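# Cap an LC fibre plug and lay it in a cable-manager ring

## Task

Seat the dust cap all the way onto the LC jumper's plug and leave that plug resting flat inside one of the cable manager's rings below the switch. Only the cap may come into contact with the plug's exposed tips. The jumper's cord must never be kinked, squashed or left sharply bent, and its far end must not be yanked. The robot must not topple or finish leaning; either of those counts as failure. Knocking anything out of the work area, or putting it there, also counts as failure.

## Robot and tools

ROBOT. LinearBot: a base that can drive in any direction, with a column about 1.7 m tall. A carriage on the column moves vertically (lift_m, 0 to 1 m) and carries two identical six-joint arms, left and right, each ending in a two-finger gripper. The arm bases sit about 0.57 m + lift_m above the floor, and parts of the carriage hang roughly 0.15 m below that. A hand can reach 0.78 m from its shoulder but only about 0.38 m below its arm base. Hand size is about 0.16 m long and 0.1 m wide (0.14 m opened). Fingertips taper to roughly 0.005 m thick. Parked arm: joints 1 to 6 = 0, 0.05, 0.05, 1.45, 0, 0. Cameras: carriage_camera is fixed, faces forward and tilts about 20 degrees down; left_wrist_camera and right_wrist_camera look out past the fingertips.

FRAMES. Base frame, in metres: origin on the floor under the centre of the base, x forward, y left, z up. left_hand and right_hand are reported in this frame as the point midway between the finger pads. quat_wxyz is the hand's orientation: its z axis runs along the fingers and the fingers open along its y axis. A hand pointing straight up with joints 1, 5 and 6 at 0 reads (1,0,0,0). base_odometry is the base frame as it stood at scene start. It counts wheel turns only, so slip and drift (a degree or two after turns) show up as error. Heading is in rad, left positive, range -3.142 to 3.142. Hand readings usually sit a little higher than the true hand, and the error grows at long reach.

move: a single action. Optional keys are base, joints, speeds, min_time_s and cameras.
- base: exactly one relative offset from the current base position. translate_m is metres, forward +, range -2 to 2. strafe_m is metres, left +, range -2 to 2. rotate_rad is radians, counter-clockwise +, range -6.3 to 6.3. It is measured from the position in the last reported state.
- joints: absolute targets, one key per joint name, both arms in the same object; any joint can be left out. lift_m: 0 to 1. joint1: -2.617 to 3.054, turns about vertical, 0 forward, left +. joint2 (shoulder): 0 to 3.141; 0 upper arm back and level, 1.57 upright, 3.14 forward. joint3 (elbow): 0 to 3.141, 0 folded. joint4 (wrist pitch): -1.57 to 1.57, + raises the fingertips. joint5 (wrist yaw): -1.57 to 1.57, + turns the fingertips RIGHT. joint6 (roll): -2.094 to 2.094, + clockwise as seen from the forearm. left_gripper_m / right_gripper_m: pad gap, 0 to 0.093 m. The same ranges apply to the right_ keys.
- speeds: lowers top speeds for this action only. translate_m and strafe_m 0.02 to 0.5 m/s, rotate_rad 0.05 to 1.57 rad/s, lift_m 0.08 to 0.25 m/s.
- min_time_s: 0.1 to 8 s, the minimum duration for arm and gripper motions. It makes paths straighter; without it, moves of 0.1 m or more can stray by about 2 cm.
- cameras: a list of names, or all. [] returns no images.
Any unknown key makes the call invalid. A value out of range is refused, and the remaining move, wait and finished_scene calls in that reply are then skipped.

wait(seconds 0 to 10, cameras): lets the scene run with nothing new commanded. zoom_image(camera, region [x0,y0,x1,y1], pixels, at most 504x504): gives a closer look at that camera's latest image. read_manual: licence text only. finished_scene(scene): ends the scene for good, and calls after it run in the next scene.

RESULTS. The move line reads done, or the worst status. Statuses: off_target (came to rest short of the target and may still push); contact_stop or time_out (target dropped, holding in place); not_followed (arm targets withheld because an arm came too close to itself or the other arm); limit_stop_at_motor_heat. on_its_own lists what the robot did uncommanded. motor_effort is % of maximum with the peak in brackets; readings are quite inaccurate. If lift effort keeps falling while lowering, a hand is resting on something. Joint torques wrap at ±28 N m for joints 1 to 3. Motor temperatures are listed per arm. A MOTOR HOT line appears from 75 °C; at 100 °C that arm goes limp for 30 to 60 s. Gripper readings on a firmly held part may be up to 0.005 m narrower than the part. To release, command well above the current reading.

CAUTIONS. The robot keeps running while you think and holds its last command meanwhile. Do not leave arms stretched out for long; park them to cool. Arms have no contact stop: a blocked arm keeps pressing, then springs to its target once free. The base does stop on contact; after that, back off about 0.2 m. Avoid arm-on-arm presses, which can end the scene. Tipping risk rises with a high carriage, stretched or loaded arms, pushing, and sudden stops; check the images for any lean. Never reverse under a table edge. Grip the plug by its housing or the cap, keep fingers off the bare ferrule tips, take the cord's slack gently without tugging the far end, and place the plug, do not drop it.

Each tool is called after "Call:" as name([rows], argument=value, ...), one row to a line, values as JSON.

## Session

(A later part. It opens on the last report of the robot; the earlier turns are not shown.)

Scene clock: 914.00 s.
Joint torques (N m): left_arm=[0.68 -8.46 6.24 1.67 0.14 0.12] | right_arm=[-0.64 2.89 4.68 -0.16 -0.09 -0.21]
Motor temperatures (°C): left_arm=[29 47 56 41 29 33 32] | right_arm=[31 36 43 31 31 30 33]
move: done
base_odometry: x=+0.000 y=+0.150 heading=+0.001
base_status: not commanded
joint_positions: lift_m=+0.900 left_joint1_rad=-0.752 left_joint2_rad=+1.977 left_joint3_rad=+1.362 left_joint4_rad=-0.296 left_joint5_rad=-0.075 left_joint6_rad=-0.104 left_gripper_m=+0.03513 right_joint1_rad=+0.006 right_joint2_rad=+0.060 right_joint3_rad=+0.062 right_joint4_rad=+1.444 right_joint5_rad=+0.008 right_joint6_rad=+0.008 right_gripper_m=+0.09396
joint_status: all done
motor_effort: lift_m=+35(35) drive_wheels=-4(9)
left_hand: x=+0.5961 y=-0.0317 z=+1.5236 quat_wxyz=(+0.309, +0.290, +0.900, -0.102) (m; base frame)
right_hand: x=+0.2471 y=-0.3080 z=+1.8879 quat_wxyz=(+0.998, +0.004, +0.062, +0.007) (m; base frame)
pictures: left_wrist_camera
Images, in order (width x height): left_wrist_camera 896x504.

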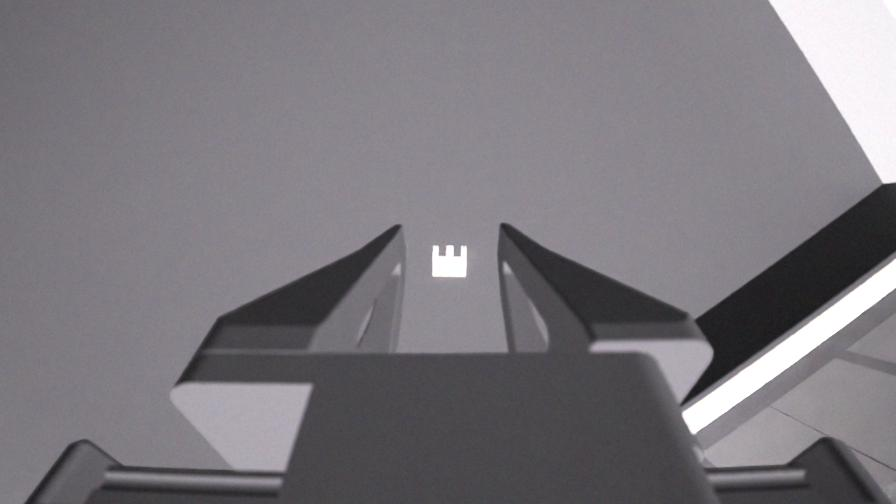

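Call:
move(joints={"left_joint1_rad": -0.7445, "left_joint2_rad": 2.002, "left_joint3_rad": 1.322, "left_joint4_rad": -0.270, "left_joint5_rad": -0.062, "left_joint6_rad": -0.093}, min_time_s=1.5, cameras=["left_wrist_camera"])

Call:
zoom_image(camera="left_wrist_camera", region=[390, 200, 520, 290])

Scene clock: 960.63 s.
Joint torques (N m): left_arm=[0.68 -8.38 6.16 1.69 0.13 0.11] | right_arm=[-0.64 2.91 4.68 -0.16 -0.09 -0.21]
Motor temperatures (°C): left_arm=[29 49 50 41 29 33 32] | right_arm=[31 36 42 31 31 30 33]
move: done
base_odometry: x=+0.000 y=+0.150 heading=+0.001
base_status: not commanded
joint_positions: lift_m=+0.900 left_joint1_rad=-0.752 left_joint2_rad=+1.985 left_joint3_rad=+1.338 left_joint4_rad=-0.285 left_joint5_rad=-0.074 left_joint6_rad=-0.104 left_gripper_m=+0.03513 right_joint1_rad=+0.006 right_joint2_rad=+0.060 right_joint3_rad=+0.062 right_joint4_rad=+1.444 right_joint5_rad=+0.008 right_joint6_rad=+0.008 right_gripper_m=+0.09396
joint_status: all done
motor_effort: lift_m=+35(35) drive_wheels=-5(7)
left_hand: x=+0.5922 y=-0.0282 z=+1.5124 quat_wxyz=(+0.300, +0.291, +0.903, -0.098) (m; base frame)
right_hand: x=+0.2471 y=-0.3080 z=+1.8879 quat_wxyz=(+0.998, +0.004, +0.062, +0.007) (m; base frame)
pictures: left_wrist_camera
Images, in order (width x height): left_wrist_camera 896x504.

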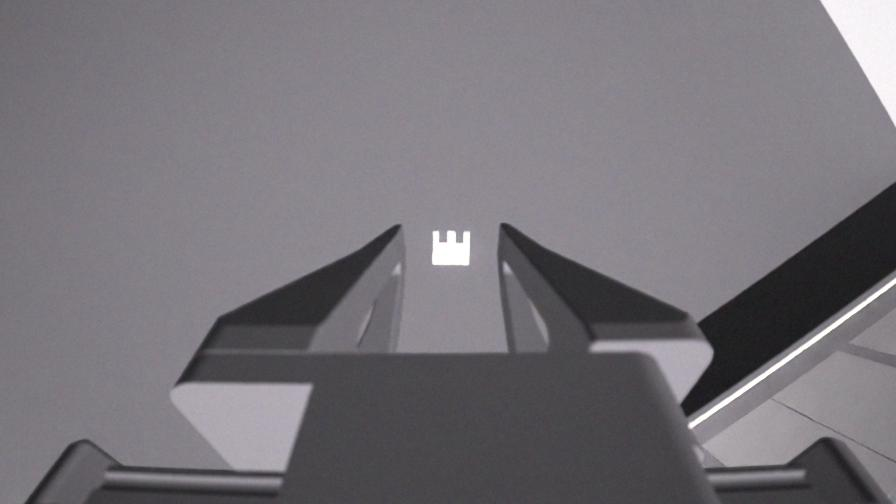

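Scaled by 3.877 from the camera's 896x504 image, which has a finer 1280x720 frame.

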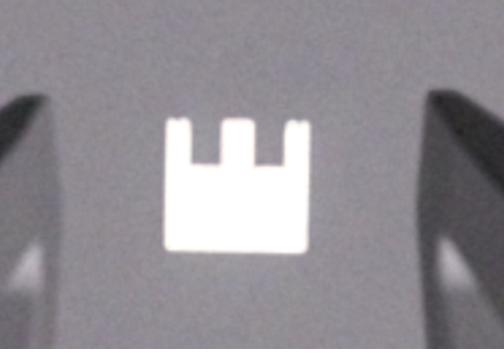

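Call:
move(joints={"left_joint1_rad": -0.7445, "left_joint2_rad": 2.016, "left_joint3_rad": 1.2996, "left_joint4_rad": -0.232, "left_joint5_rad": -0.062, "left_joint6_rad": -0.093}, min_time_s=1.5, cameras=["left_wrist_camera"])

Call:
zoom_image(camera="left_wrist_camera", region=[390, 200, 520, 290])

Scene clock: 998.60 s.
Joint torques (N m): left_arm=[0.65 -8.03 6.06 1.69 0.13 0.11] | right_arm=[-0.64 2.89 4.67 -0.15 -0.09 -0.21]
Motor temperatures (°C): left_arm=[29 47 50 40 29 33 32] | right_arm=[31 36 42 31 31 30 33]
move: done
base_odometry: x=+0.000 y=+0.150 heading=+0.001
base_status: not commanded
joint_positions: lift_m=+0.900 left_joint1_rad=-0.752 left_joint2_rad=+1.995 left_joint3_rad=+1.316 left_joint4_rad=-0.245 left_joint5_rad=-0.074 left_joint6_rad=-0.104 left_gripper_m=+0.03513 right_joint1_rad=+0.006 right_joint2_rad=+0.060 right_joint3_rad=+0.062 right_joint4_rad=+1.444 right_joint5_rad=+0.008 right_joint6_rad=+0.008 right_gripper_m=+0.09396
joint_status: all done
motor_effort: lift_m=+35(35) drive_wheels=-4(7)
left_hand: x=+0.5927 y=-0.0287 z=+1.5054 quat_wxyz=(+0.304, +0.291, +0.902, -0.100) (m; base frame)
right_hand: x=+0.2471 y=-0.3080 z=+1.8879 quat_wxyz=(+0.998, +0.004, +0.062, +0.007) (m; base frame)
pictures: left_wrist_camera
Images, in order (width x height): left_wrist_camera 896x504.

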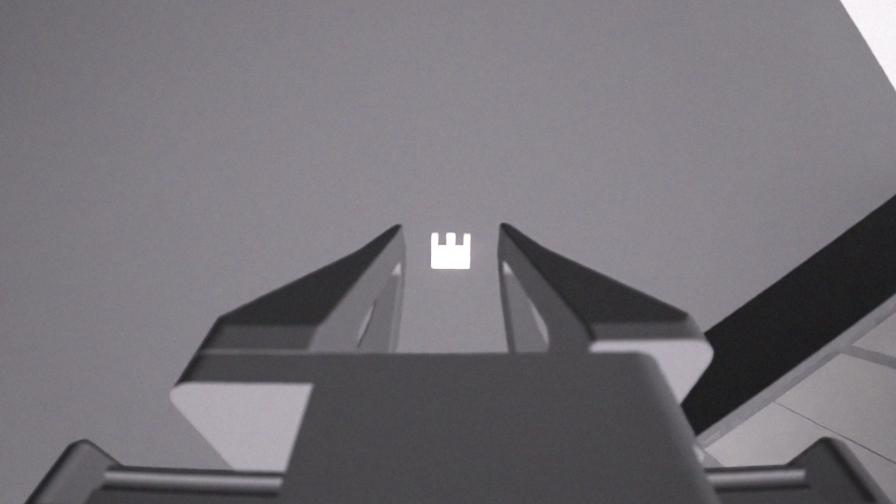

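Scaled by 3.877 from the camera's 896x504 image, which has a finer 1280x720 frame.

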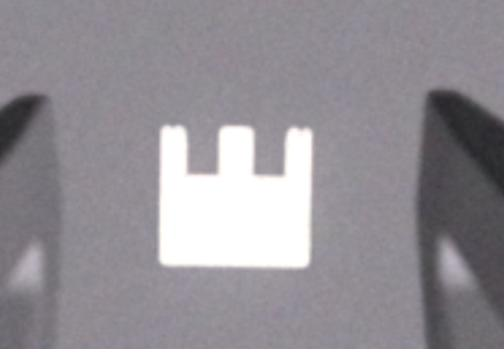

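Call:
move(joints={"left_joint1_rad": -0.7445, "left_joint2_rad": 2.033, "left_joint3_rad": 1.280, "left_joint4_rad": -0.200, "left_joint5_rad": -0.062, "left_joint6_rad": -0.093}, min_time_s=1.5, cameras=["left_wrist_camera"])

Call:
zoom_image(camera="left_wrist_camera", region=[390, 200, 520, 290])

Scene clock: 1013.30 s.
Joint torques (N m): left_arm=[0.66 -7.35 5.48 1.5 0.13 0.09] | right_arm=[-0.65 2.91 4.67 -0.16 -0.1 -0.21]
Motor temperatures (°C): left_arm=[29 48 50 40 29 33 32] | right_arm=[31 36 42 31 31 30 33]
move: done
base_odometry: x=+0.000 y=+0.150 heading=+0.001
base_status: not commanded
joint_positions: lift_m=+0.900 left_joint1_rad=-0.752 left_joint2_rad=+2.003 left_joint3_rad=+1.303 left_joint4_rad=-0.191 left_joint5_rad=-0.074 left_joint6_rad=-0.102 left_gripper_m=+0.03513 right_joint1_rad=+0.006 right_joint2_rad=+0.060 right_joint3_rad=+0.062 right_joint4_rad=+1.444 right_joint5_rad=+0.008 right_joint6_rad=+0.008 right_gripper_m=+0.09396
joint_status: all done
motor_effort: lift_m=+35(35) drive_wheels=-5(6)
left_hand: x=+0.5972 y=-0.0329 z=+1.5049 quat_wxyz=(+0.318, +0.289, +0.897, -0.106) (m; base frame)
right_hand: x=+0.2471 y=-0.3080 z=+1.8879 quat_wxyz=(+0.998, +0.004, +0.062, +0.007) (m; base frame)
pictures: left_wrist_camera
Images, in order (width x height): left_wrist_camera 896x504.

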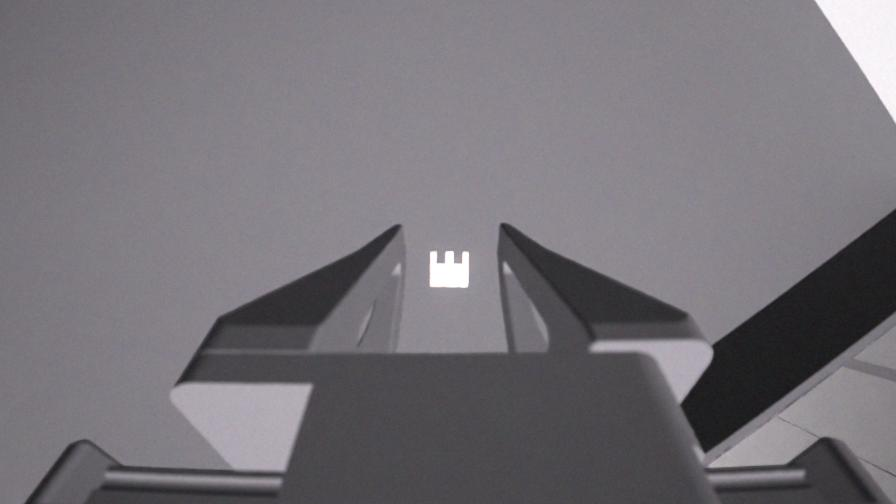

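Scaled by 3.877 from the camera's 896x504 image, which has a finer 1280x720 frame.

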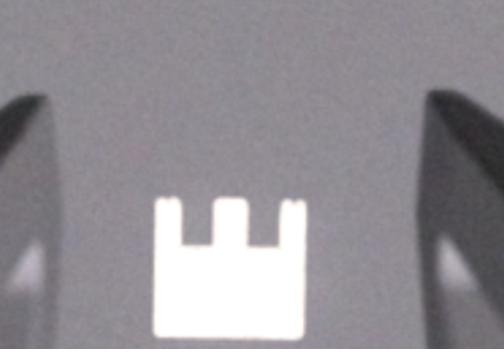

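Call:
move(joints={"left_joint1_rad": -0.7445, "left_joint2_rad": 1.998, "left_joint3_rad": 1.388, "left_joint4_rad": -0.275, "left_joint5_rad": -0.062, "left_joint6_rad": -0.093}, min_time_s=1.2, cameras=[])

Call:
move(joints={"left_joint1_rad": -0.7445, "left_joint2_rad": 2.010, "left_joint3_rad": 1.309, "left_joint4_rad": -0.248, "left_joint5_rad": -0.062, "left_joint6_rad": -0.093}, min_time_s=1.2, cameras=["left_wrist_camera"])

Call:
zoom_image(camera="left_wrist_camera", region=[390, 200, 520, 290])

Scene clock: 1040.90 s.
Joint torques (N m): left_arm=[0.68 -10.29 10.82 1.47 0.13 0.09] | right_arm=[-0.64 2.92 4.67 -0.15 -0.1 -0.21]
Motor temperatures (°C): left_arm=[29 46 50 40 29 33 32] | right_arm=[31 36 42 30 31 30 33]
move: done
base_odometry: x=+0.000 y=+0.150 heading=+0.001
base_status: not commanded
joint_positions: lift_m=+0.900 left_joint1_rad=-0.752 left_joint2_rad=+2.003 left_joint3_rad=+1.351 left_joint4_rad=-0.266 left_joint5_rad=-0.074 left_joint6_rad=-0.102 left_gripper_m=+0.03513 right_joint1_rad=+0.006 right_joint2_rad=+0.060 right_joint3_rad=+0.062 right_joint4_rad=+1.444 right_joint5_rad=+0.008 right_joint6_rad=+0.008 right_gripper_m=+0.09396
joint_status: all done
motor_effort: lift_m=+35(35) drive_wheels=-1(6)
left_hand: x=+0.5970 y=-0.0327 z=+1.5116 quat_wxyz=(+0.306, +0.291, +0.901, -0.101) (m; base frame)
right_hand: x=+0.2471 y=-0.3080 z=+1.8879 quat_wxyz=(+0.998, +0.004, +0.062, +0.007) (m; base frame)
pictures: none
No camera images: "cameras" was empty.

Scene clock: 1042.40 s.
Joint torques (N m): left_arm=[0.68 -9.28 5.81 1.6 0.12 0.09] | right_arm=[-0.65 2.92 4.67 -0.15 -0.09 -0.21]
Motor temperatures (°C): left_arm=[29 46 50 40 29 33 32] | right_arm=[31 36 42 30 31 30 33]
move: done
base_odometry: x=+0.000 y=+0.150 heading=+0.001
base_status: not commanded
joint_positions: lift_m=+0.900 left_joint1_rad=-0.752 left_joint2_rad=+2.003 left_joint3_rad=+1.329 left_joint4_rad=-0.254 left_joint5_rad=-0.074 left_joint6_rad=-0.102 left_gripper_m=+0.03513 right_joint1_rad=+0.006 right_joint2_rad=+0.060 right_joint3_rad=+0.062 right_joint4_rad=+1.444 right_joint5_rad=+0.008 right_joint6_rad=+0.008 right_gripper_m=+0.09396
joint_status: all done
motor_effort: lift_m=+35(35) drive_wheels=+0(7)
left_hand: x=+0.5939 y=-0.0299 z=+1.5050 quat_wxyz=(+0.302, +0.292, +0.902, -0.099) (m; base frame)
right_hand: x=+0.2471 y=-0.3080 z=+1.8879 quat_wxyz=(+0.998, +0.004, +0.062, +0.007) (m; base frame)
pictures: left_wrist_camera
Images, in order (width x height): left_wrist_camera 896x504.

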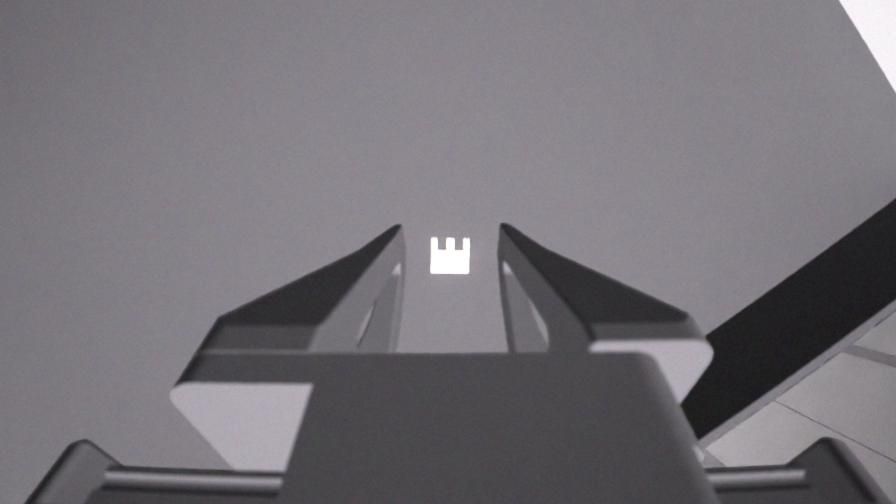

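Scaled by 3.877 from the camera's 896x504 image, which has a finer 1280x720 frame.

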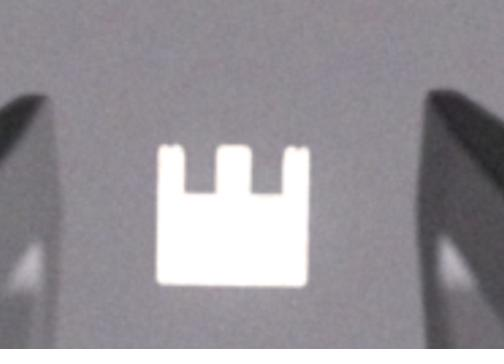

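Call:
move(joints={"left_joint1_rad": -0.7445, "left_joint2_rad": 1.955, "left_joint3_rad": 1.380, "left_joint4_rad": -0.285, "left_joint5_rad": -0.062, "left_joint6_rad": -0.093}, min_time_s=1.2, cameras=[])

Call:
move(joints={"left_joint1_rad": -0.7445, "left_joint2_rad": 2.0127, "left_joint3_rad": 1.3116, "left_joint4_rad": -0.248, "left_joint5_rad": -0.062, "left_joint6_rad": -0.093}, min_time_s=1.5, cameras=["left_wrist_camera"])

Call:
zoom_image(camera="left_wrist_camera", region=[390, 200, 520, 290])

Scene clock: 1069.97 s.
Joint torques (N m): left_arm=[0.64 -13.74 10.76 1.44 0.13 0.09] | right_arm=[-0.62 2.88 4.7 -0.15 -0.09 -0.21]
Motor temperatures (°C): left_arm=[29 47 49 41 29 33 32] | right_arm=[31 36 42 30 31 30 33]
move: done
base_odometry: x=+0.000 y=+0.150 heading=+0.001
base_status: not commanded
joint_positions: lift_m=+0.900 left_joint1_rad=-0.752 left_joint2_rad=+2.003 left_joint3_rad=+1.343 left_joint4_rad=-0.276 left_joint5_rad=-0.074 left_joint6_rad=-0.102 left_gripper_m=+0.03513 right_joint1_rad=+0.006 right_joint2_rad=+0.060 right_joint3_rad=+0.062 right_joint4_rad=+1.444 right_joint5_rad=+0.008 right_joint6_rad=+0.008 right_gripper_m=+0.09396
joint_status: all done
motor_effort: lift_m=+35(35) drive_wheels=-3(6)
left_hand: x=+0.5938 y=-0.0298 z=+1.5070 quat_wxyz=(+0.299, +0.292, +0.903, -0.097) (m; base frame)
right_hand: x=+0.2471 y=-0.3080 z=+1.8879 quat_wxyz=(+0.998, +0.004, +0.062, +0.007) (m; base frame)
pictures: none
No camera images: "cameras" was empty.

Scene clock: 1071.77 s.
Joint torques (N m): left_arm=[0.64 -9.05 5.91 1.62 0.13 0.1] | right_arm=[-0.64 2.92 4.67 -0.16 -0.09 -0.21]
Motor temperatures (°C): left_arm=[29 48 49 41 29 33 32] | right_arm=[31 36 42 30 31 30 33]
move: done
base_odometry: x=+0.000 y=+0.150 heading=+0.001
base_status: not commanded
joint_positions: lift_m=+0.900 left_joint1_rad=-0.752 left_joint2_rad=+2.003 left_joint3_rad=+1.330 left_joint4_rad=-0.257 left_joint5_rad=-0.074 left_joint6_rad=-0.102 left_gripper_m=+0.03513 right_joint1_rad=+0.006 right_joint2_rad=+0.060 right_joint3_rad=+0.062 right_joint4_rad=+1.444 right_joint5_rad=+0.008 right_joint6_rad=+0.008 right_gripper_m=+0.09396
joint_status: all done
motor_effort: lift_m=+35(35) drive_wheels=-2(7)
left_hand: x=+0.5938 y=-0.0298 z=+1.5052 quat_wxyz=(+0.302, +0.292, +0.902, -0.099) (m; base frame)
right_hand: x=+0.2471 y=-0.3080 z=+1.8879 quat_wxyz=(+0.998, +0.004, +0.062, +0.007) (m; base frame)
pictures: left_wrist_camera
Images, in order (width x height): left_wrist_camera 896x504.

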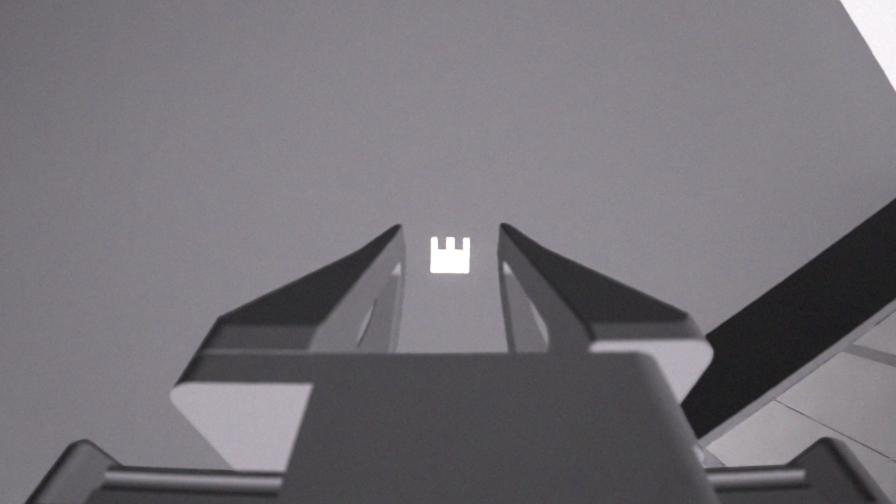

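Scaled by 3.877 from the camera's 896x504 image, which has a finer 1280x720 frame.

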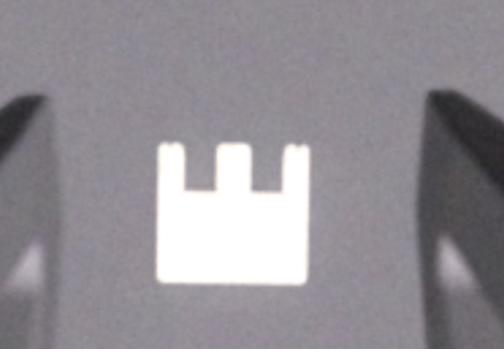

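Call:
move(joints={"left_joint1_rad": -0.7445, "left_joint2_rad": 2.0127, "left_joint3_rad": 1.412, "left_joint4_rad": -0.315, "left_joint5_rad": -0.062, "left_joint6_rad": -0.093}, min_time_s=1.2, cameras=[])

Call:
move(joints={"left_joint1_rad": -0.7445, "left_joint2_rad": 2.0127, "left_joint3_rad": 1.338, "left_joint4_rad": -0.315, "left_joint5_rad": -0.062, "left_joint6_rad": -0.093}, min_time_s=1.5, cameras=["left_wrist_camera"])

Call:
zoom_image(camera="left_wrist_camera", region=[390, 200, 520, 290])

Scene clock: 1095.07 s.
Joint torques (N m): left_arm=[0.68 -9.1 10.85 1.43 0.13 0.1] | right_arm=[-0.65 2.89 4.67 -0.16 -0.09 -0.21]
Motor temperatures (°C): left_arm=[29 48 50 42 29 33 32] | right_arm=[31 36 42 30 31 30 33]
move: done
base_odometry: x=+0.000 y=+0.150 heading=+0.001
base_status: not commanded
joint_positions: lift_m=+0.900 left_joint1_rad=-0.752 left_joint2_rad=+2.003 left_joint3_rad=+1.375 left_joint4_rad=-0.306 left_joint5_rad=-0.074 left_joint6_rad=-0.102 left_gripper_m=+0.03513 right_joint1_rad=+0.006 right_joint2_rad=+0.060 right_joint3_rad=+0.062 right_joint4_rad=+1.444 right_joint5_rad=+0.008 right_joint6_rad=+0.008 right_gripper_m=+0.09396
joint_status: all done
motor_effort: lift_m=+35(35) drive_wheels=+1(7)
left_hand: x=+0.5963 y=-0.0321 z=+1.5146 quat_wxyz=(+0.299, +0.292, +0.903, -0.097) (m; base frame)
right_hand: x=+0.2471 y=-0.3080 z=+1.8879 quat_wxyz=(+0.998, +0.004, +0.062, +0.007) (m; base frame)
pictures: none
No camera images: "cameras" was empty.

Scene clock: 1096.87 s.
Joint torques (N m): left_arm=[0.66 -9.05 6.13 1.41 0.12 0.09] | right_arm=[-0.64 2.91 4.67 -0.16 -0.09 -0.21]
Motor temperatures (°C): left_arm=[29 48 50 41 29 33 32] | right_arm=[31 36 42 30 31 30 33]
move: done
base_odometry: x=+0.000 y=+0.150 heading=+0.001
base_status: not commanded
joint_positions: lift_m=+0.900 left_joint1_rad=-0.752 left_joint2_rad=+2.003 left_joint3_rad=+1.354 left_joint4_rad=-0.309 left_joint5_rad=-0.074 left_joint6_rad=-0.102 left_gripper_m=+0.03513 right_joint1_rad=+0.006 right_joint2_rad=+0.060 right_joint3_rad=+0.062 right_joint4_rad=+1.444 right_joint5_rad=+0.008 right_joint6_rad=+0.008 right_gripper_m=+0.09396
joint_status: all done
motor_effort: lift_m=+35(35) drive_wheels=-5(8)
left_hand: x=+0.5915 y=-0.0276 z=+1.5065 quat_wxyz=(+0.289, +0.294, +0.906, -0.093) (m; base frame)
right_hand: x=+0.2471 y=-0.3080 z=+1.8879 quat_wxyz=(+0.998, +0.004, +0.062, +0.007) (m; base frame)
pictures: left_wrist_camera
Images, in order (width x height): left_wrist_camera 896x504.

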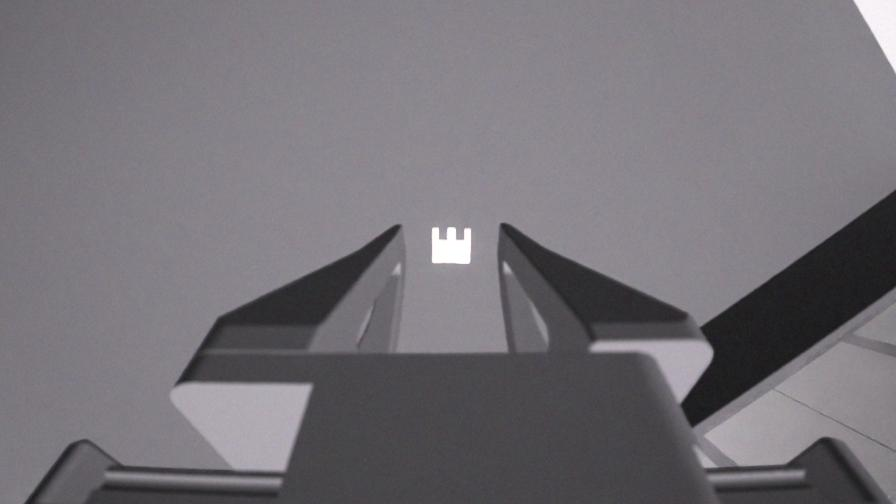

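Scaled by 3.877 from the camera's 896x504 image, which has a finer 1280x720 frame.

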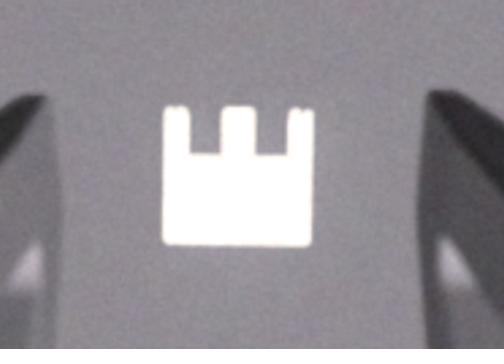

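Call:
move(joints={"left_gripper_m": 0.019}, min_time_s=1.0, cameras=[])

Call:
move(joints={"left_gripper_m": 0.0145}, min_time_s=1.0, cameras=["left_wrist_camera"])

Call:
zoom_image(camera="left_wrist_camera", region=[390, 200, 520, 290])

Scene clock: 1111.03 s.
Joint torques (N m): left_arm=[0.65 -9.03 6.12 1.43 0.13 0.1] | right_arm=[-0.65 2.92 4.67 -0.16 -0.09 -0.21]
Motor temperatures (°C): left_arm=[29 48 50 40 29 33 32] | right_arm=[31 36 42 30 31 30 33]
move: done
base_odometry: x=+0.000 y=+0.150 heading=+0.001
base_status: not commanded
joint_positions: lift_m=+0.900 left_joint1_rad=-0.752 left_joint2_rad=+2.003 left_joint3_rad=+1.354 left_joint4_rad=-0.309 left_joint5_rad=-0.074 left_joint6_rad=-0.102 left_gripper_m=+0.01913 right_joint1_rad=+0.006 right_joint2_rad=+0.060 right_joint3_rad=+0.062 right_joint4_rad=+1.444 right_joint5_rad=+0.008 right_joint6_rad=+0.008 right_gripper_m=+0.09396
joint_status: all done
motor_effort: lift_m=+35(35) drive_wheels=-3(6)
left_hand: x=+0.5915 y=-0.0276 z=+1.5065 quat_wxyz=(+0.289, +0.294, +0.906, -0.093) (m; base frame)
right_hand: x=+0.2471 y=-0.3080 z=+1.8879 quat_wxyz=(+0.998, +0.004, +0.062, +0.007) (m; base frame)
pictures: none
No camera images: "cameras" was empty.

Scene clock: 1112.33 s.
Joint torques (N m): left_arm=[0.65 -9.03 6.11 1.42 0.12 0.09] | right_arm=[-0.64 2.89 4.66 -0.16 -0.09 -0.22]
Motor temperatures (°C): left_arm=[29 48 50 40 29 33 32] | right_arm=[31 36 42 30 31 30 33]
move: done
base_odometry: x=+0.000 y=+0.150 heading=+0.001
base_status: not commanded
joint_positions: lift_m=+0.900 left_joint1_rad=-0.752 left_joint2_rad=+2.003 left_joint3_rad=+1.354 left_joint4_rad=-0.309 left_joint5_rad=-0.074 left_joint6_rad=-0.102 left_gripper_m=+0.01463 right_joint1_rad=+0.006 right_joint2_rad=+0.060 right_joint3_rad=+0.062 right_joint4_rad=+1.444 right_joint5_rad=+0.008 right_joint6_rad=+0.008 right_gripper_m=+0.09396
joint_status: all done
motor_effort: lift_m=+35(35) drive_wheels=-3(7)
left_hand: x=+0.5915 y=-0.0276 z=+1.5065 quat_wxyz=(+0.289, +0.294, +0.906, -0.093) (m; base frame)
right_hand: x=+0.2471 y=-0.3080 z=+1.8879 quat_wxyz=(+0.998, +0.004, +0.062, +0.007) (m; base frame)
pictures: left_wrist_camera
Images, in order (width x height): left_wrist_camera 896x504.

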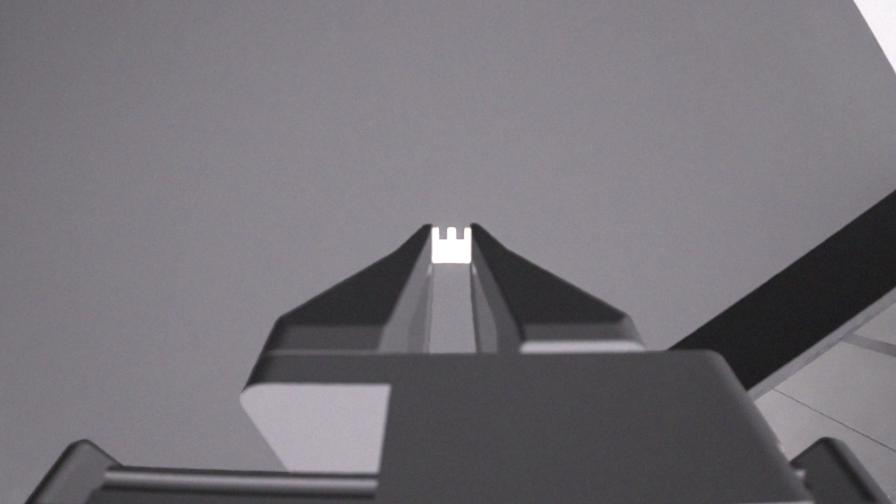

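Scaled by 3.877 from the camera's 896x504 image, which has a finer 1280x720 frame.

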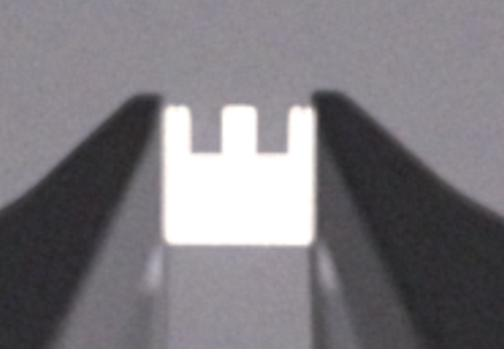

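Call:
move(joints={"left_gripper_m": 0.0125}, min_time_s=1.0, cameras=["left_wrist_camera"])

Call:
zoom_image(camera="left_wrist_camera", region=[390, 200, 520, 290])

Scene clock: 1116.70 s.
Joint torques (N m): left_arm=[0.65 -9.03 6.11 1.42 0.13 0.1] | right_arm=[-0.64 2.89 4.67 -0.16 -0.09 -0.21]
Motor temperatures (°C): left_arm=[29 48 50 40 29 33 32] | right_arm=[31 36 42 30 31 30 33]
move: done
base_odometry: x=+0.000 y=+0.150 heading=+0.001
base_status: not commanded
joint_positions: lift_m=+0.900 left_joint1_rad=-0.752 left_joint2_rad=+2.003 left_joint3_rad=+1.354 left_joint4_rad=-0.309 left_joint5_rad=-0.074 left_joint6_rad=-0.102 left_gripper_m=+0.01251 right_joint1_rad=+0.006 right_joint2_rad=+0.060 right_joint3_rad=+0.062 right_joint4_rad=+1.444 right_joint5_rad=+0.008 right_joint6_rad=+0.008 right_gripper_m=+0.09396
joint_status: all done
motor_effort: lift_m=+35(35) drive_wheels=-6(6)
left_hand: x=+0.5915 y=-0.0276 z=+1.5065 quat_wxyz=(+0.289, +0.294, +0.906, -0.093) (m; base frame)
right_hand: x=+0.2471 y=-0.3080 z=+1.8879 quat_wxyz=(+0.998, +0.004, +0.062, +0.007) (m; base frame)
pictures: left_wrist_camera
Images, in order (width x height): left_wrist_camera 896x504.

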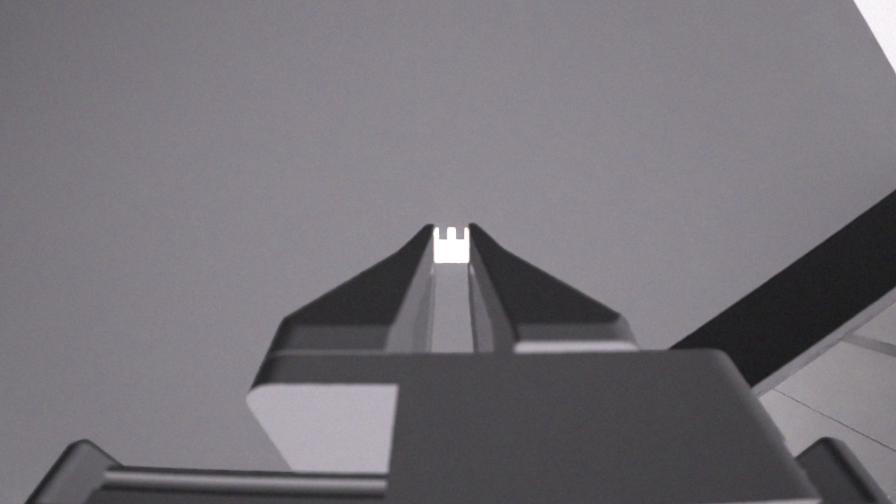

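Scaled by 3.877 from the camera's 896x504 image, which has a finer 1280x720 frame.

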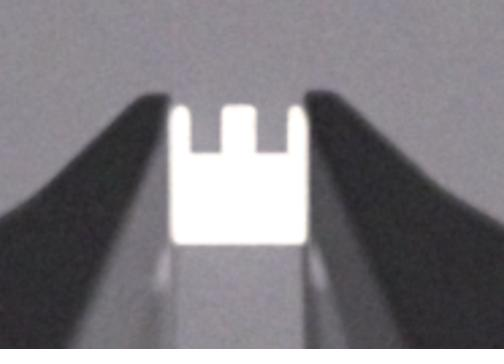

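Call:
move(joints={"left_gripper_m": 0.011}, min_time_s=1.0, cameras=["left_wrist_camera"])

Call:
zoom_image(camera="left_wrist_camera", region=[390, 200, 520, 290])

Scene clock: 1129.07 s.
Joint torques (N m): left_arm=[0.65 -9.06 6.13 1.42 0.14 0.09] | right_arm=[-0.64 2.92 4.7 -0.16 -0.09 -0.21]
Motor temperatures (°C): left_arm=[29 49 50 40 29 33 32] | right_arm=[31 36 42 30 31 30 33]
move: done
base_odometry: x=+0.000 y=+0.150 heading=+0.001
base_status: not commanded
joint_positions: lift_m=+0.900 left_joint1_rad=-0.752 left_joint2_rad=+2.003 left_joint3_rad=+1.354 left_joint4_rad=-0.309 left_joint5_rad=-0.074 left_joint6_rad=-0.102 left_gripper_m=+0.01134 right_joint1_rad=+0.006 right_joint2_rad=+0.060 right_joint3_rad=+0.062 right_joint4_rad=+1.444 right_joint5_rad=+0.008 right_joint6_rad=+0.008 right_gripper_m=+0.09396
joint_status: all done
motor_effort: lift_m=+35(35) drive_wheels=-1(7)
left_hand: x=+0.5915 y=-0.0276 z=+1.5065 quat_wxyz=(+0.289, +0.294, +0.906, -0.093) (m; base frame)
right_hand: x=+0.2471 y=-0.3080 z=+1.8879 quat_wxyz=(+0.998, +0.004, +0.062, +0.007) (m; base frame)
pictures: left_wrist_camera
Images, in order (width x height): left_wrist_camera 896x504.

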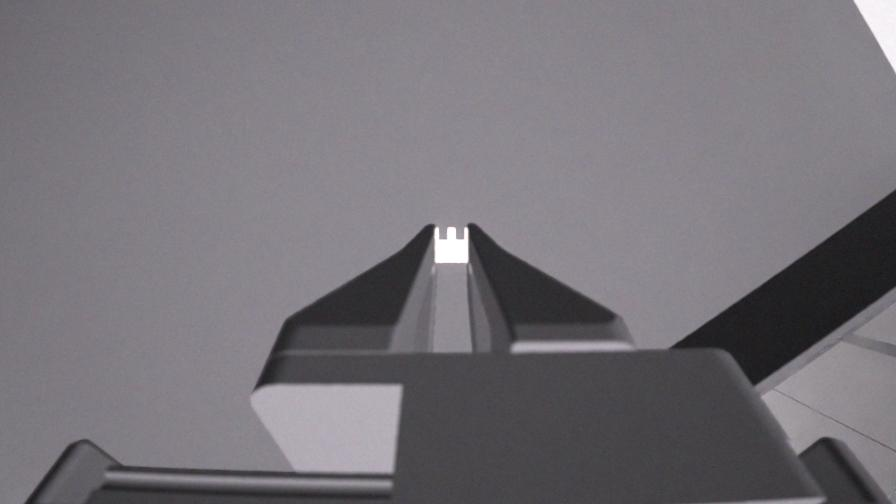

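Scaled by 3.877 from the camera's 896x504 image, which has a finer 1280x720 frame.

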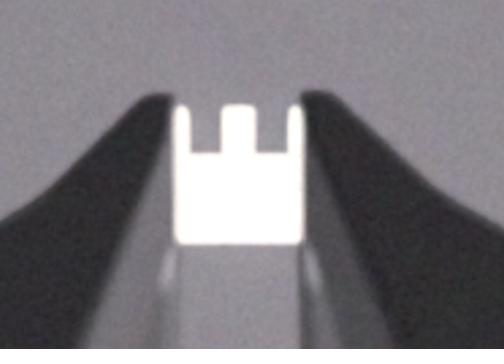

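Call:
move(joints={"left_gripper_m": 0.0075}, min_time_s=1.0, cameras=["left_wrist_camera"])

Call:
zoom_image(camera="left_wrist_camera", region=[390, 200, 520, 290])

Scene clock: 1169.13 s.
Joint torques (N m): left_arm=[0.66 -9.05 6.12 1.43 0.12 0.09] | right_arm=[-0.65 2.91 4.68 -0.15 -0.1 -0.21]
Motor temperatures (°C): left_arm=[29 49 50 39 29 33 33] | right_arm=[31 36 42 30 31 30 33]
move: done
base_odometry: x=+0.000 y=+0.150 heading=+0.001
base_status: not commanded
joint_positions: lift_m=+0.900 left_joint1_rad=-0.752 left_joint2_rad=+2.003 left_joint3_rad=+1.354 left_joint4_rad=-0.309 left_joint5_rad=-0.074 left_joint6_rad=-0.102 left_gripper_m=+0.01133 right_joint1_rad=+0.006 right_joint2_rad=+0.060 right_joint3_rad=+0.062 right_joint4_rad=+1.444 right_joint5_rad=+0.008 right_joint6_rad=+0.008 right_gripper_m=+0.09396
joint_status: all done
motor_effort: lift_m=+35(35) drive_wheels=-2(7)
left_hand: x=+0.5915 y=-0.0276 z=+1.5065 quat_wxyz=(+0.289, +0.294, +0.906, -0.093) (m; base frame)
right_hand: x=+0.2471 y=-0.3080 z=+1.8879 quat_wxyz=(+0.998, +0.004, +0.062, +0.007) (m; base frame)
pictures: left_wrist_camera
Images, in order (width x height): left_wrist_camera 896x504.

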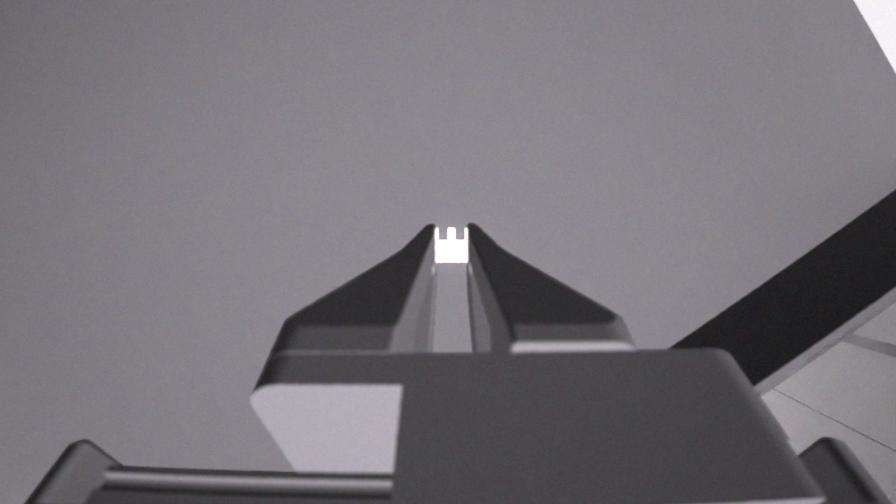

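Scaled by 3.877 from the camera's 896x504 image, which has a finer 1280x720 frame.

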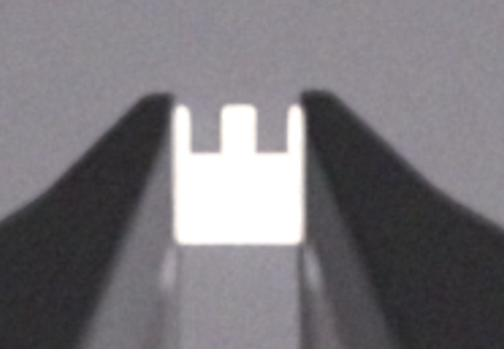

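Call:
move(joints={"lift_m": 0.94}, speeds={"lift_m": 0.08}, cameras=["left_wrist_camera", "carriage_camera"])

Call:
zoom_image(camera="left_wrist_camera", region=[390, 200, 520, 290])

Scene clock: 1174.17 s.
Joint torques (N m): left_arm=[0.69 -9.1 6.53 1.47 0.12 0.1] | right_arm=[-0.65 3.15 4.96 -0.15 -0.1 -0.2]
Motor temperatures (°C): left_arm=[29 49 50 39 29 33 34] | right_arm=[31 36 42 30 31 30 33]
move: done
base_odometry: x=+0.000 y=+0.150 heading=+0.001
base_status: not commanded
joint_positions: lift_m=+0.940 left_joint1_rad=-0.752 left_joint2_rad=+2.004 left_joint3_rad=+1.351 left_joint4_rad=-0.314 left_joint5_rad=-0.073 left_joint6_rad=-0.102 left_gripper_m=+0.01133 right_joint1_rad=+0.006 right_joint2_rad=+0.057 right_joint3_rad=+0.059 right_joint4_rad=+1.445 right_joint5_rad=+0.008 right_joint6_rad=+0.008 right_gripper_m=+0.09396
joint_status: all done
motor_effort: lift_m=+35(42) drive_wheels=-4(7)
left_hand: x=+0.5897 y=-0.0263 z=+1.5438 quat_wxyz=(+0.285, +0.295, +0.908, -0.091) (m; base frame)
right_hand: x=+0.2472 y=-0.3080 z=+1.9270 quat_wxyz=(+0.998, +0.004, +0.062, +0.007) (m; base frame)
pictures: carriage_camera, left_wrist_camera
Images, in order (width x height): carriage_camera 896x504, left_wrist_camera 896x504.

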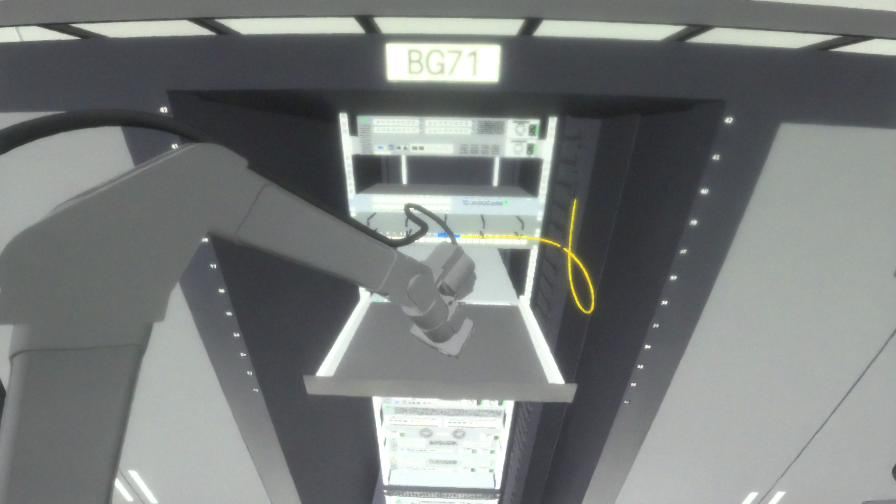

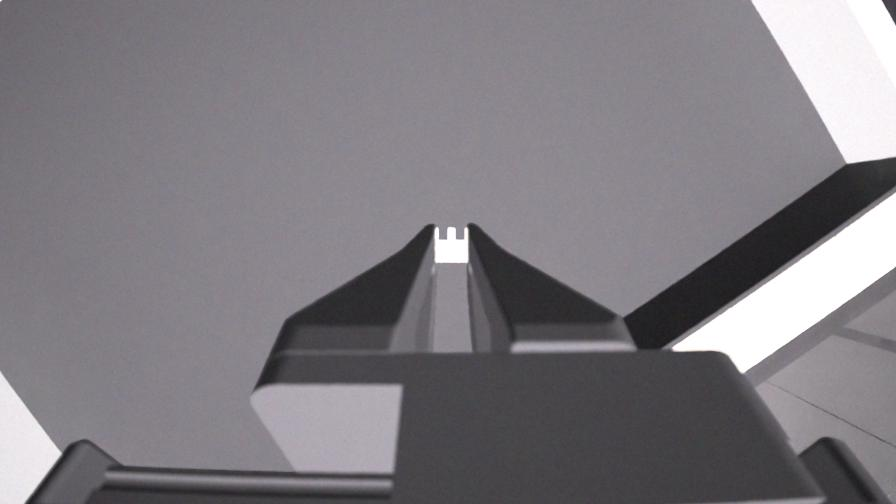

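Scaled by 3.877 from the camera's 896x504 image, which has a finer 1280x720 frame.

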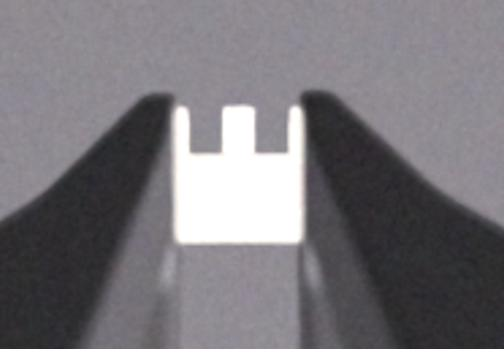

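Call:
move(joints={"left_joint1_rad": -0.6, "left_joint2_rad": 1.5, "left_joint3_rad": 1.0, "left_joint4_rad": -0.3, "left_joint5_rad": -0.062, "left_joint6_rad": -0.093}, min_time_s=2, cameras=["carriage_camera"])

Call:
move(joints={"left_joint1_rad": 0.0, "left_joint2_rad": 0.05, "left_joint3_rad": 0.05, "left_joint4_rad": 1.45, "left_joint5_rad": 0, "left_joint6_rad": 0, "lift_m": 0.9}, min_time_s=3, cameras=["carriage_camera", "left_wrist_camera", "right_wrist_camera"])

Scene clock: 1195.27 s.
Joint torques (N m): left_arm=[0.66 -8.72 6.53 1.83 0.12 0.1] | right_arm=[-0.65 3.17 4.97 -0.16 -0.1 -0.21]
Motor temperatures (°C): left_arm=[29 51 49 40 29 33 34] | right_arm=[31 36 41 30 31 30 33]
move: done
base_odometry: x=+0.000 y=+0.150 heading=+0.001
base_status: not commanded
joint_positions: lift_m=+0.940 left_joint1_rad=-0.608 left_joint2_rad=+1.530 left_joint3_rad=+1.017 left_joint4_rad=-0.313 left_joint5_rad=-0.073 left_joint6_rad=-0.102 left_gripper_m=+0.01133 right_joint1_rad=+0.006 right_joint2_rad=+0.057 right_joint3_rad=+0.059 right_joint4_rad=+1.445 right_joint5_rad=+0.008 right_joint6_rad=+0.008 right_gripper_m=+0.09396
joint_status: all done
motor_effort: lift_m=+35(35) drive_wheels=-3(7)
left_hand: x=+0.5659 y=+0.0782 z=+1.6228 quat_wxyz=(+0.353, +0.220, +0.905, -0.094) (m; base frame)
right_hand: x=+0.2472 y=-0.3080 z=+1.9270 quat_wxyz=(+0.998, +0.004, +0.062, +0.007) (m; base frame)
pictures: carriage_camera
Images, in order (width x height): carriage_camera 896x504.

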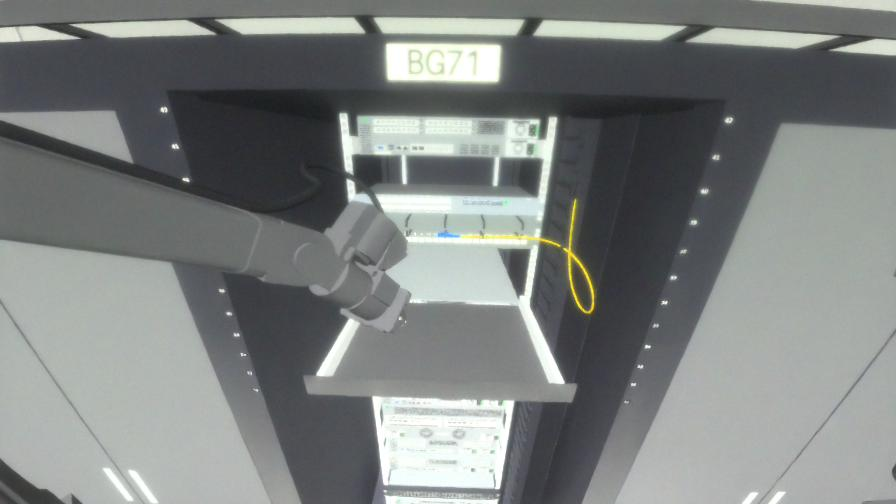

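Scene clock: 1198.60 s.
Joint torques (N m): left_arm=[0.72 2.77 4.97 -0.15 0.19 0.12] | right_arm=[-0.62 3.3 5.19 -0.17 -0.1 -0.21]
Motor temperatures (°C): left_arm=[29 50 49 40 29 33 34] | right_arm=[31 36 41 30 31 30 33]
move: done
base_odometry: x=+0.000 y=+0.150 heading=+0.001
base_status: not commanded
joint_positions: lift_m=+0.900 left_joint1_rad=-0.008 left_joint2_rad=+0.059 left_joint3_rad=+0.064 left_joint4_rad=+1.438 left_joint5_rad=-0.014 left_joint6_rad=-0.011 left_gripper_m=+0.01132 right_joint1_rad=+0.006 right_joint2_rad=+0.056 right_joint3_rad=+0.057 right_joint4_rad=+1.445 right_joint5_rad=+0.008 right_joint6_rad=+0.008 right_gripper_m=+0.09396
joint_status: all done
motor_effort: lift_m=+36(36) drive_wheels=+4(8)
left_hand: x=+0.2477 y=+0.3090 z=+1.8883 quat_wxyz=(+0.998, -0.007, +0.064, -0.009) (m; base frame)
right_hand: x=+0.2473 y=-0.3080 z=+1.8864 quat_wxyz=(+0.998, +0.004, +0.062, +0.007) (m; base frame)
pictures: carriage_camera, left_wrist_camera, right_wrist_camera
Images, in order (width x height): carriage_camera 896x504, left_wrist_camera 896x504, right_wrist_camera 896x504.

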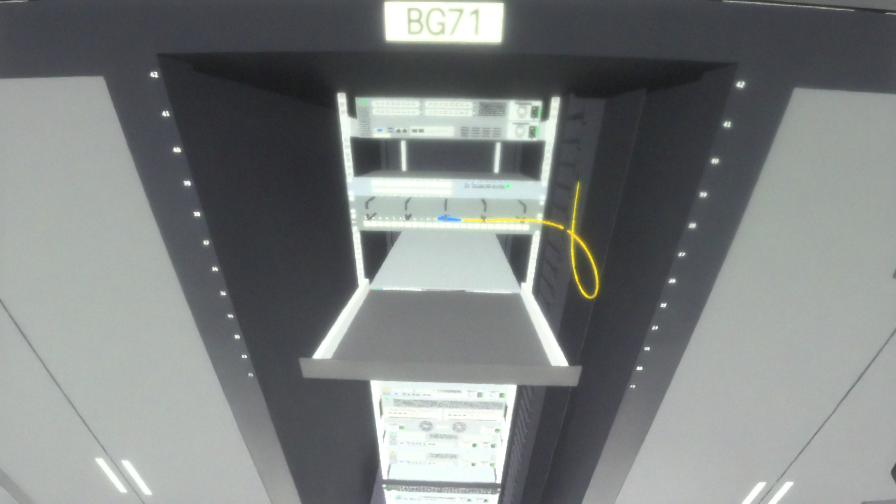

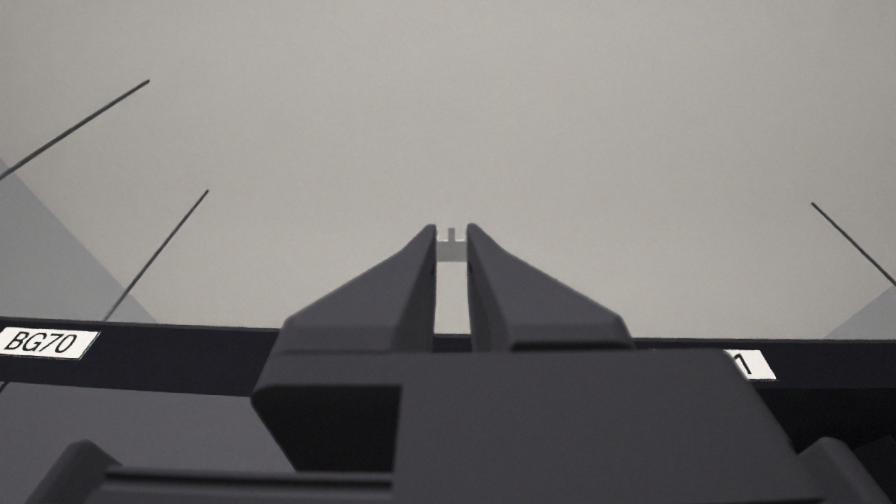

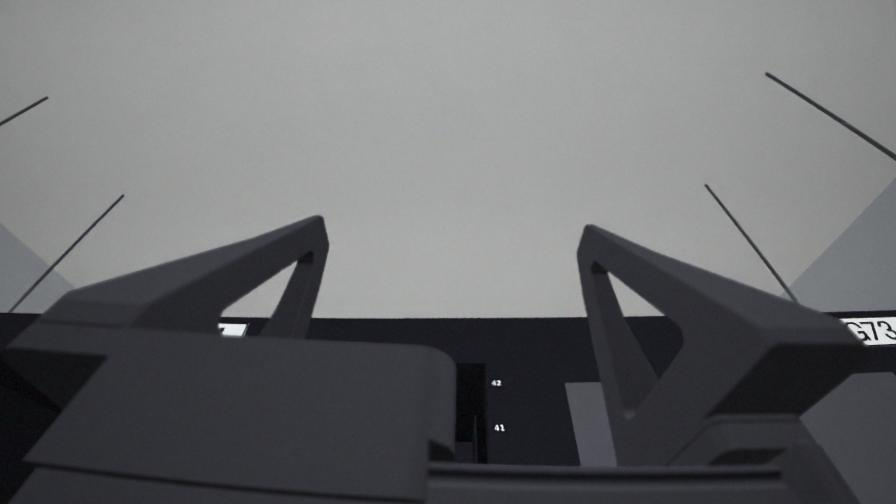

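Call:
zoom_image(camera="left_wrist_camera", region=[410, 210, 495, 280])

Call:
zoom_image(camera="carriage_camera", region=[340, 170, 620, 310])

Scaled by 5.929 from the camera's 896x504 image, which has a finer 1280x720 frame.

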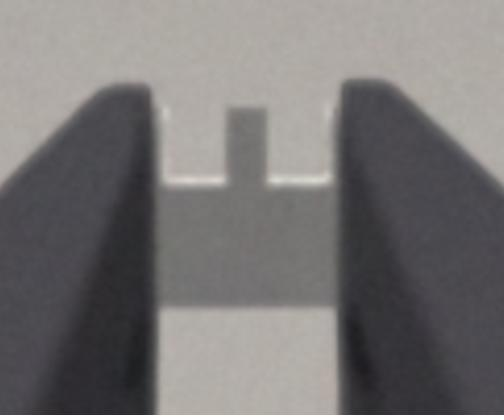

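Scaled by 1.800 from the camera's 896x504 image, which has a finer 1280x720 frame.

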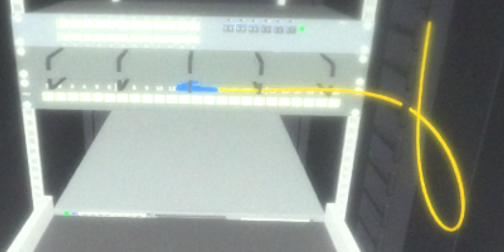

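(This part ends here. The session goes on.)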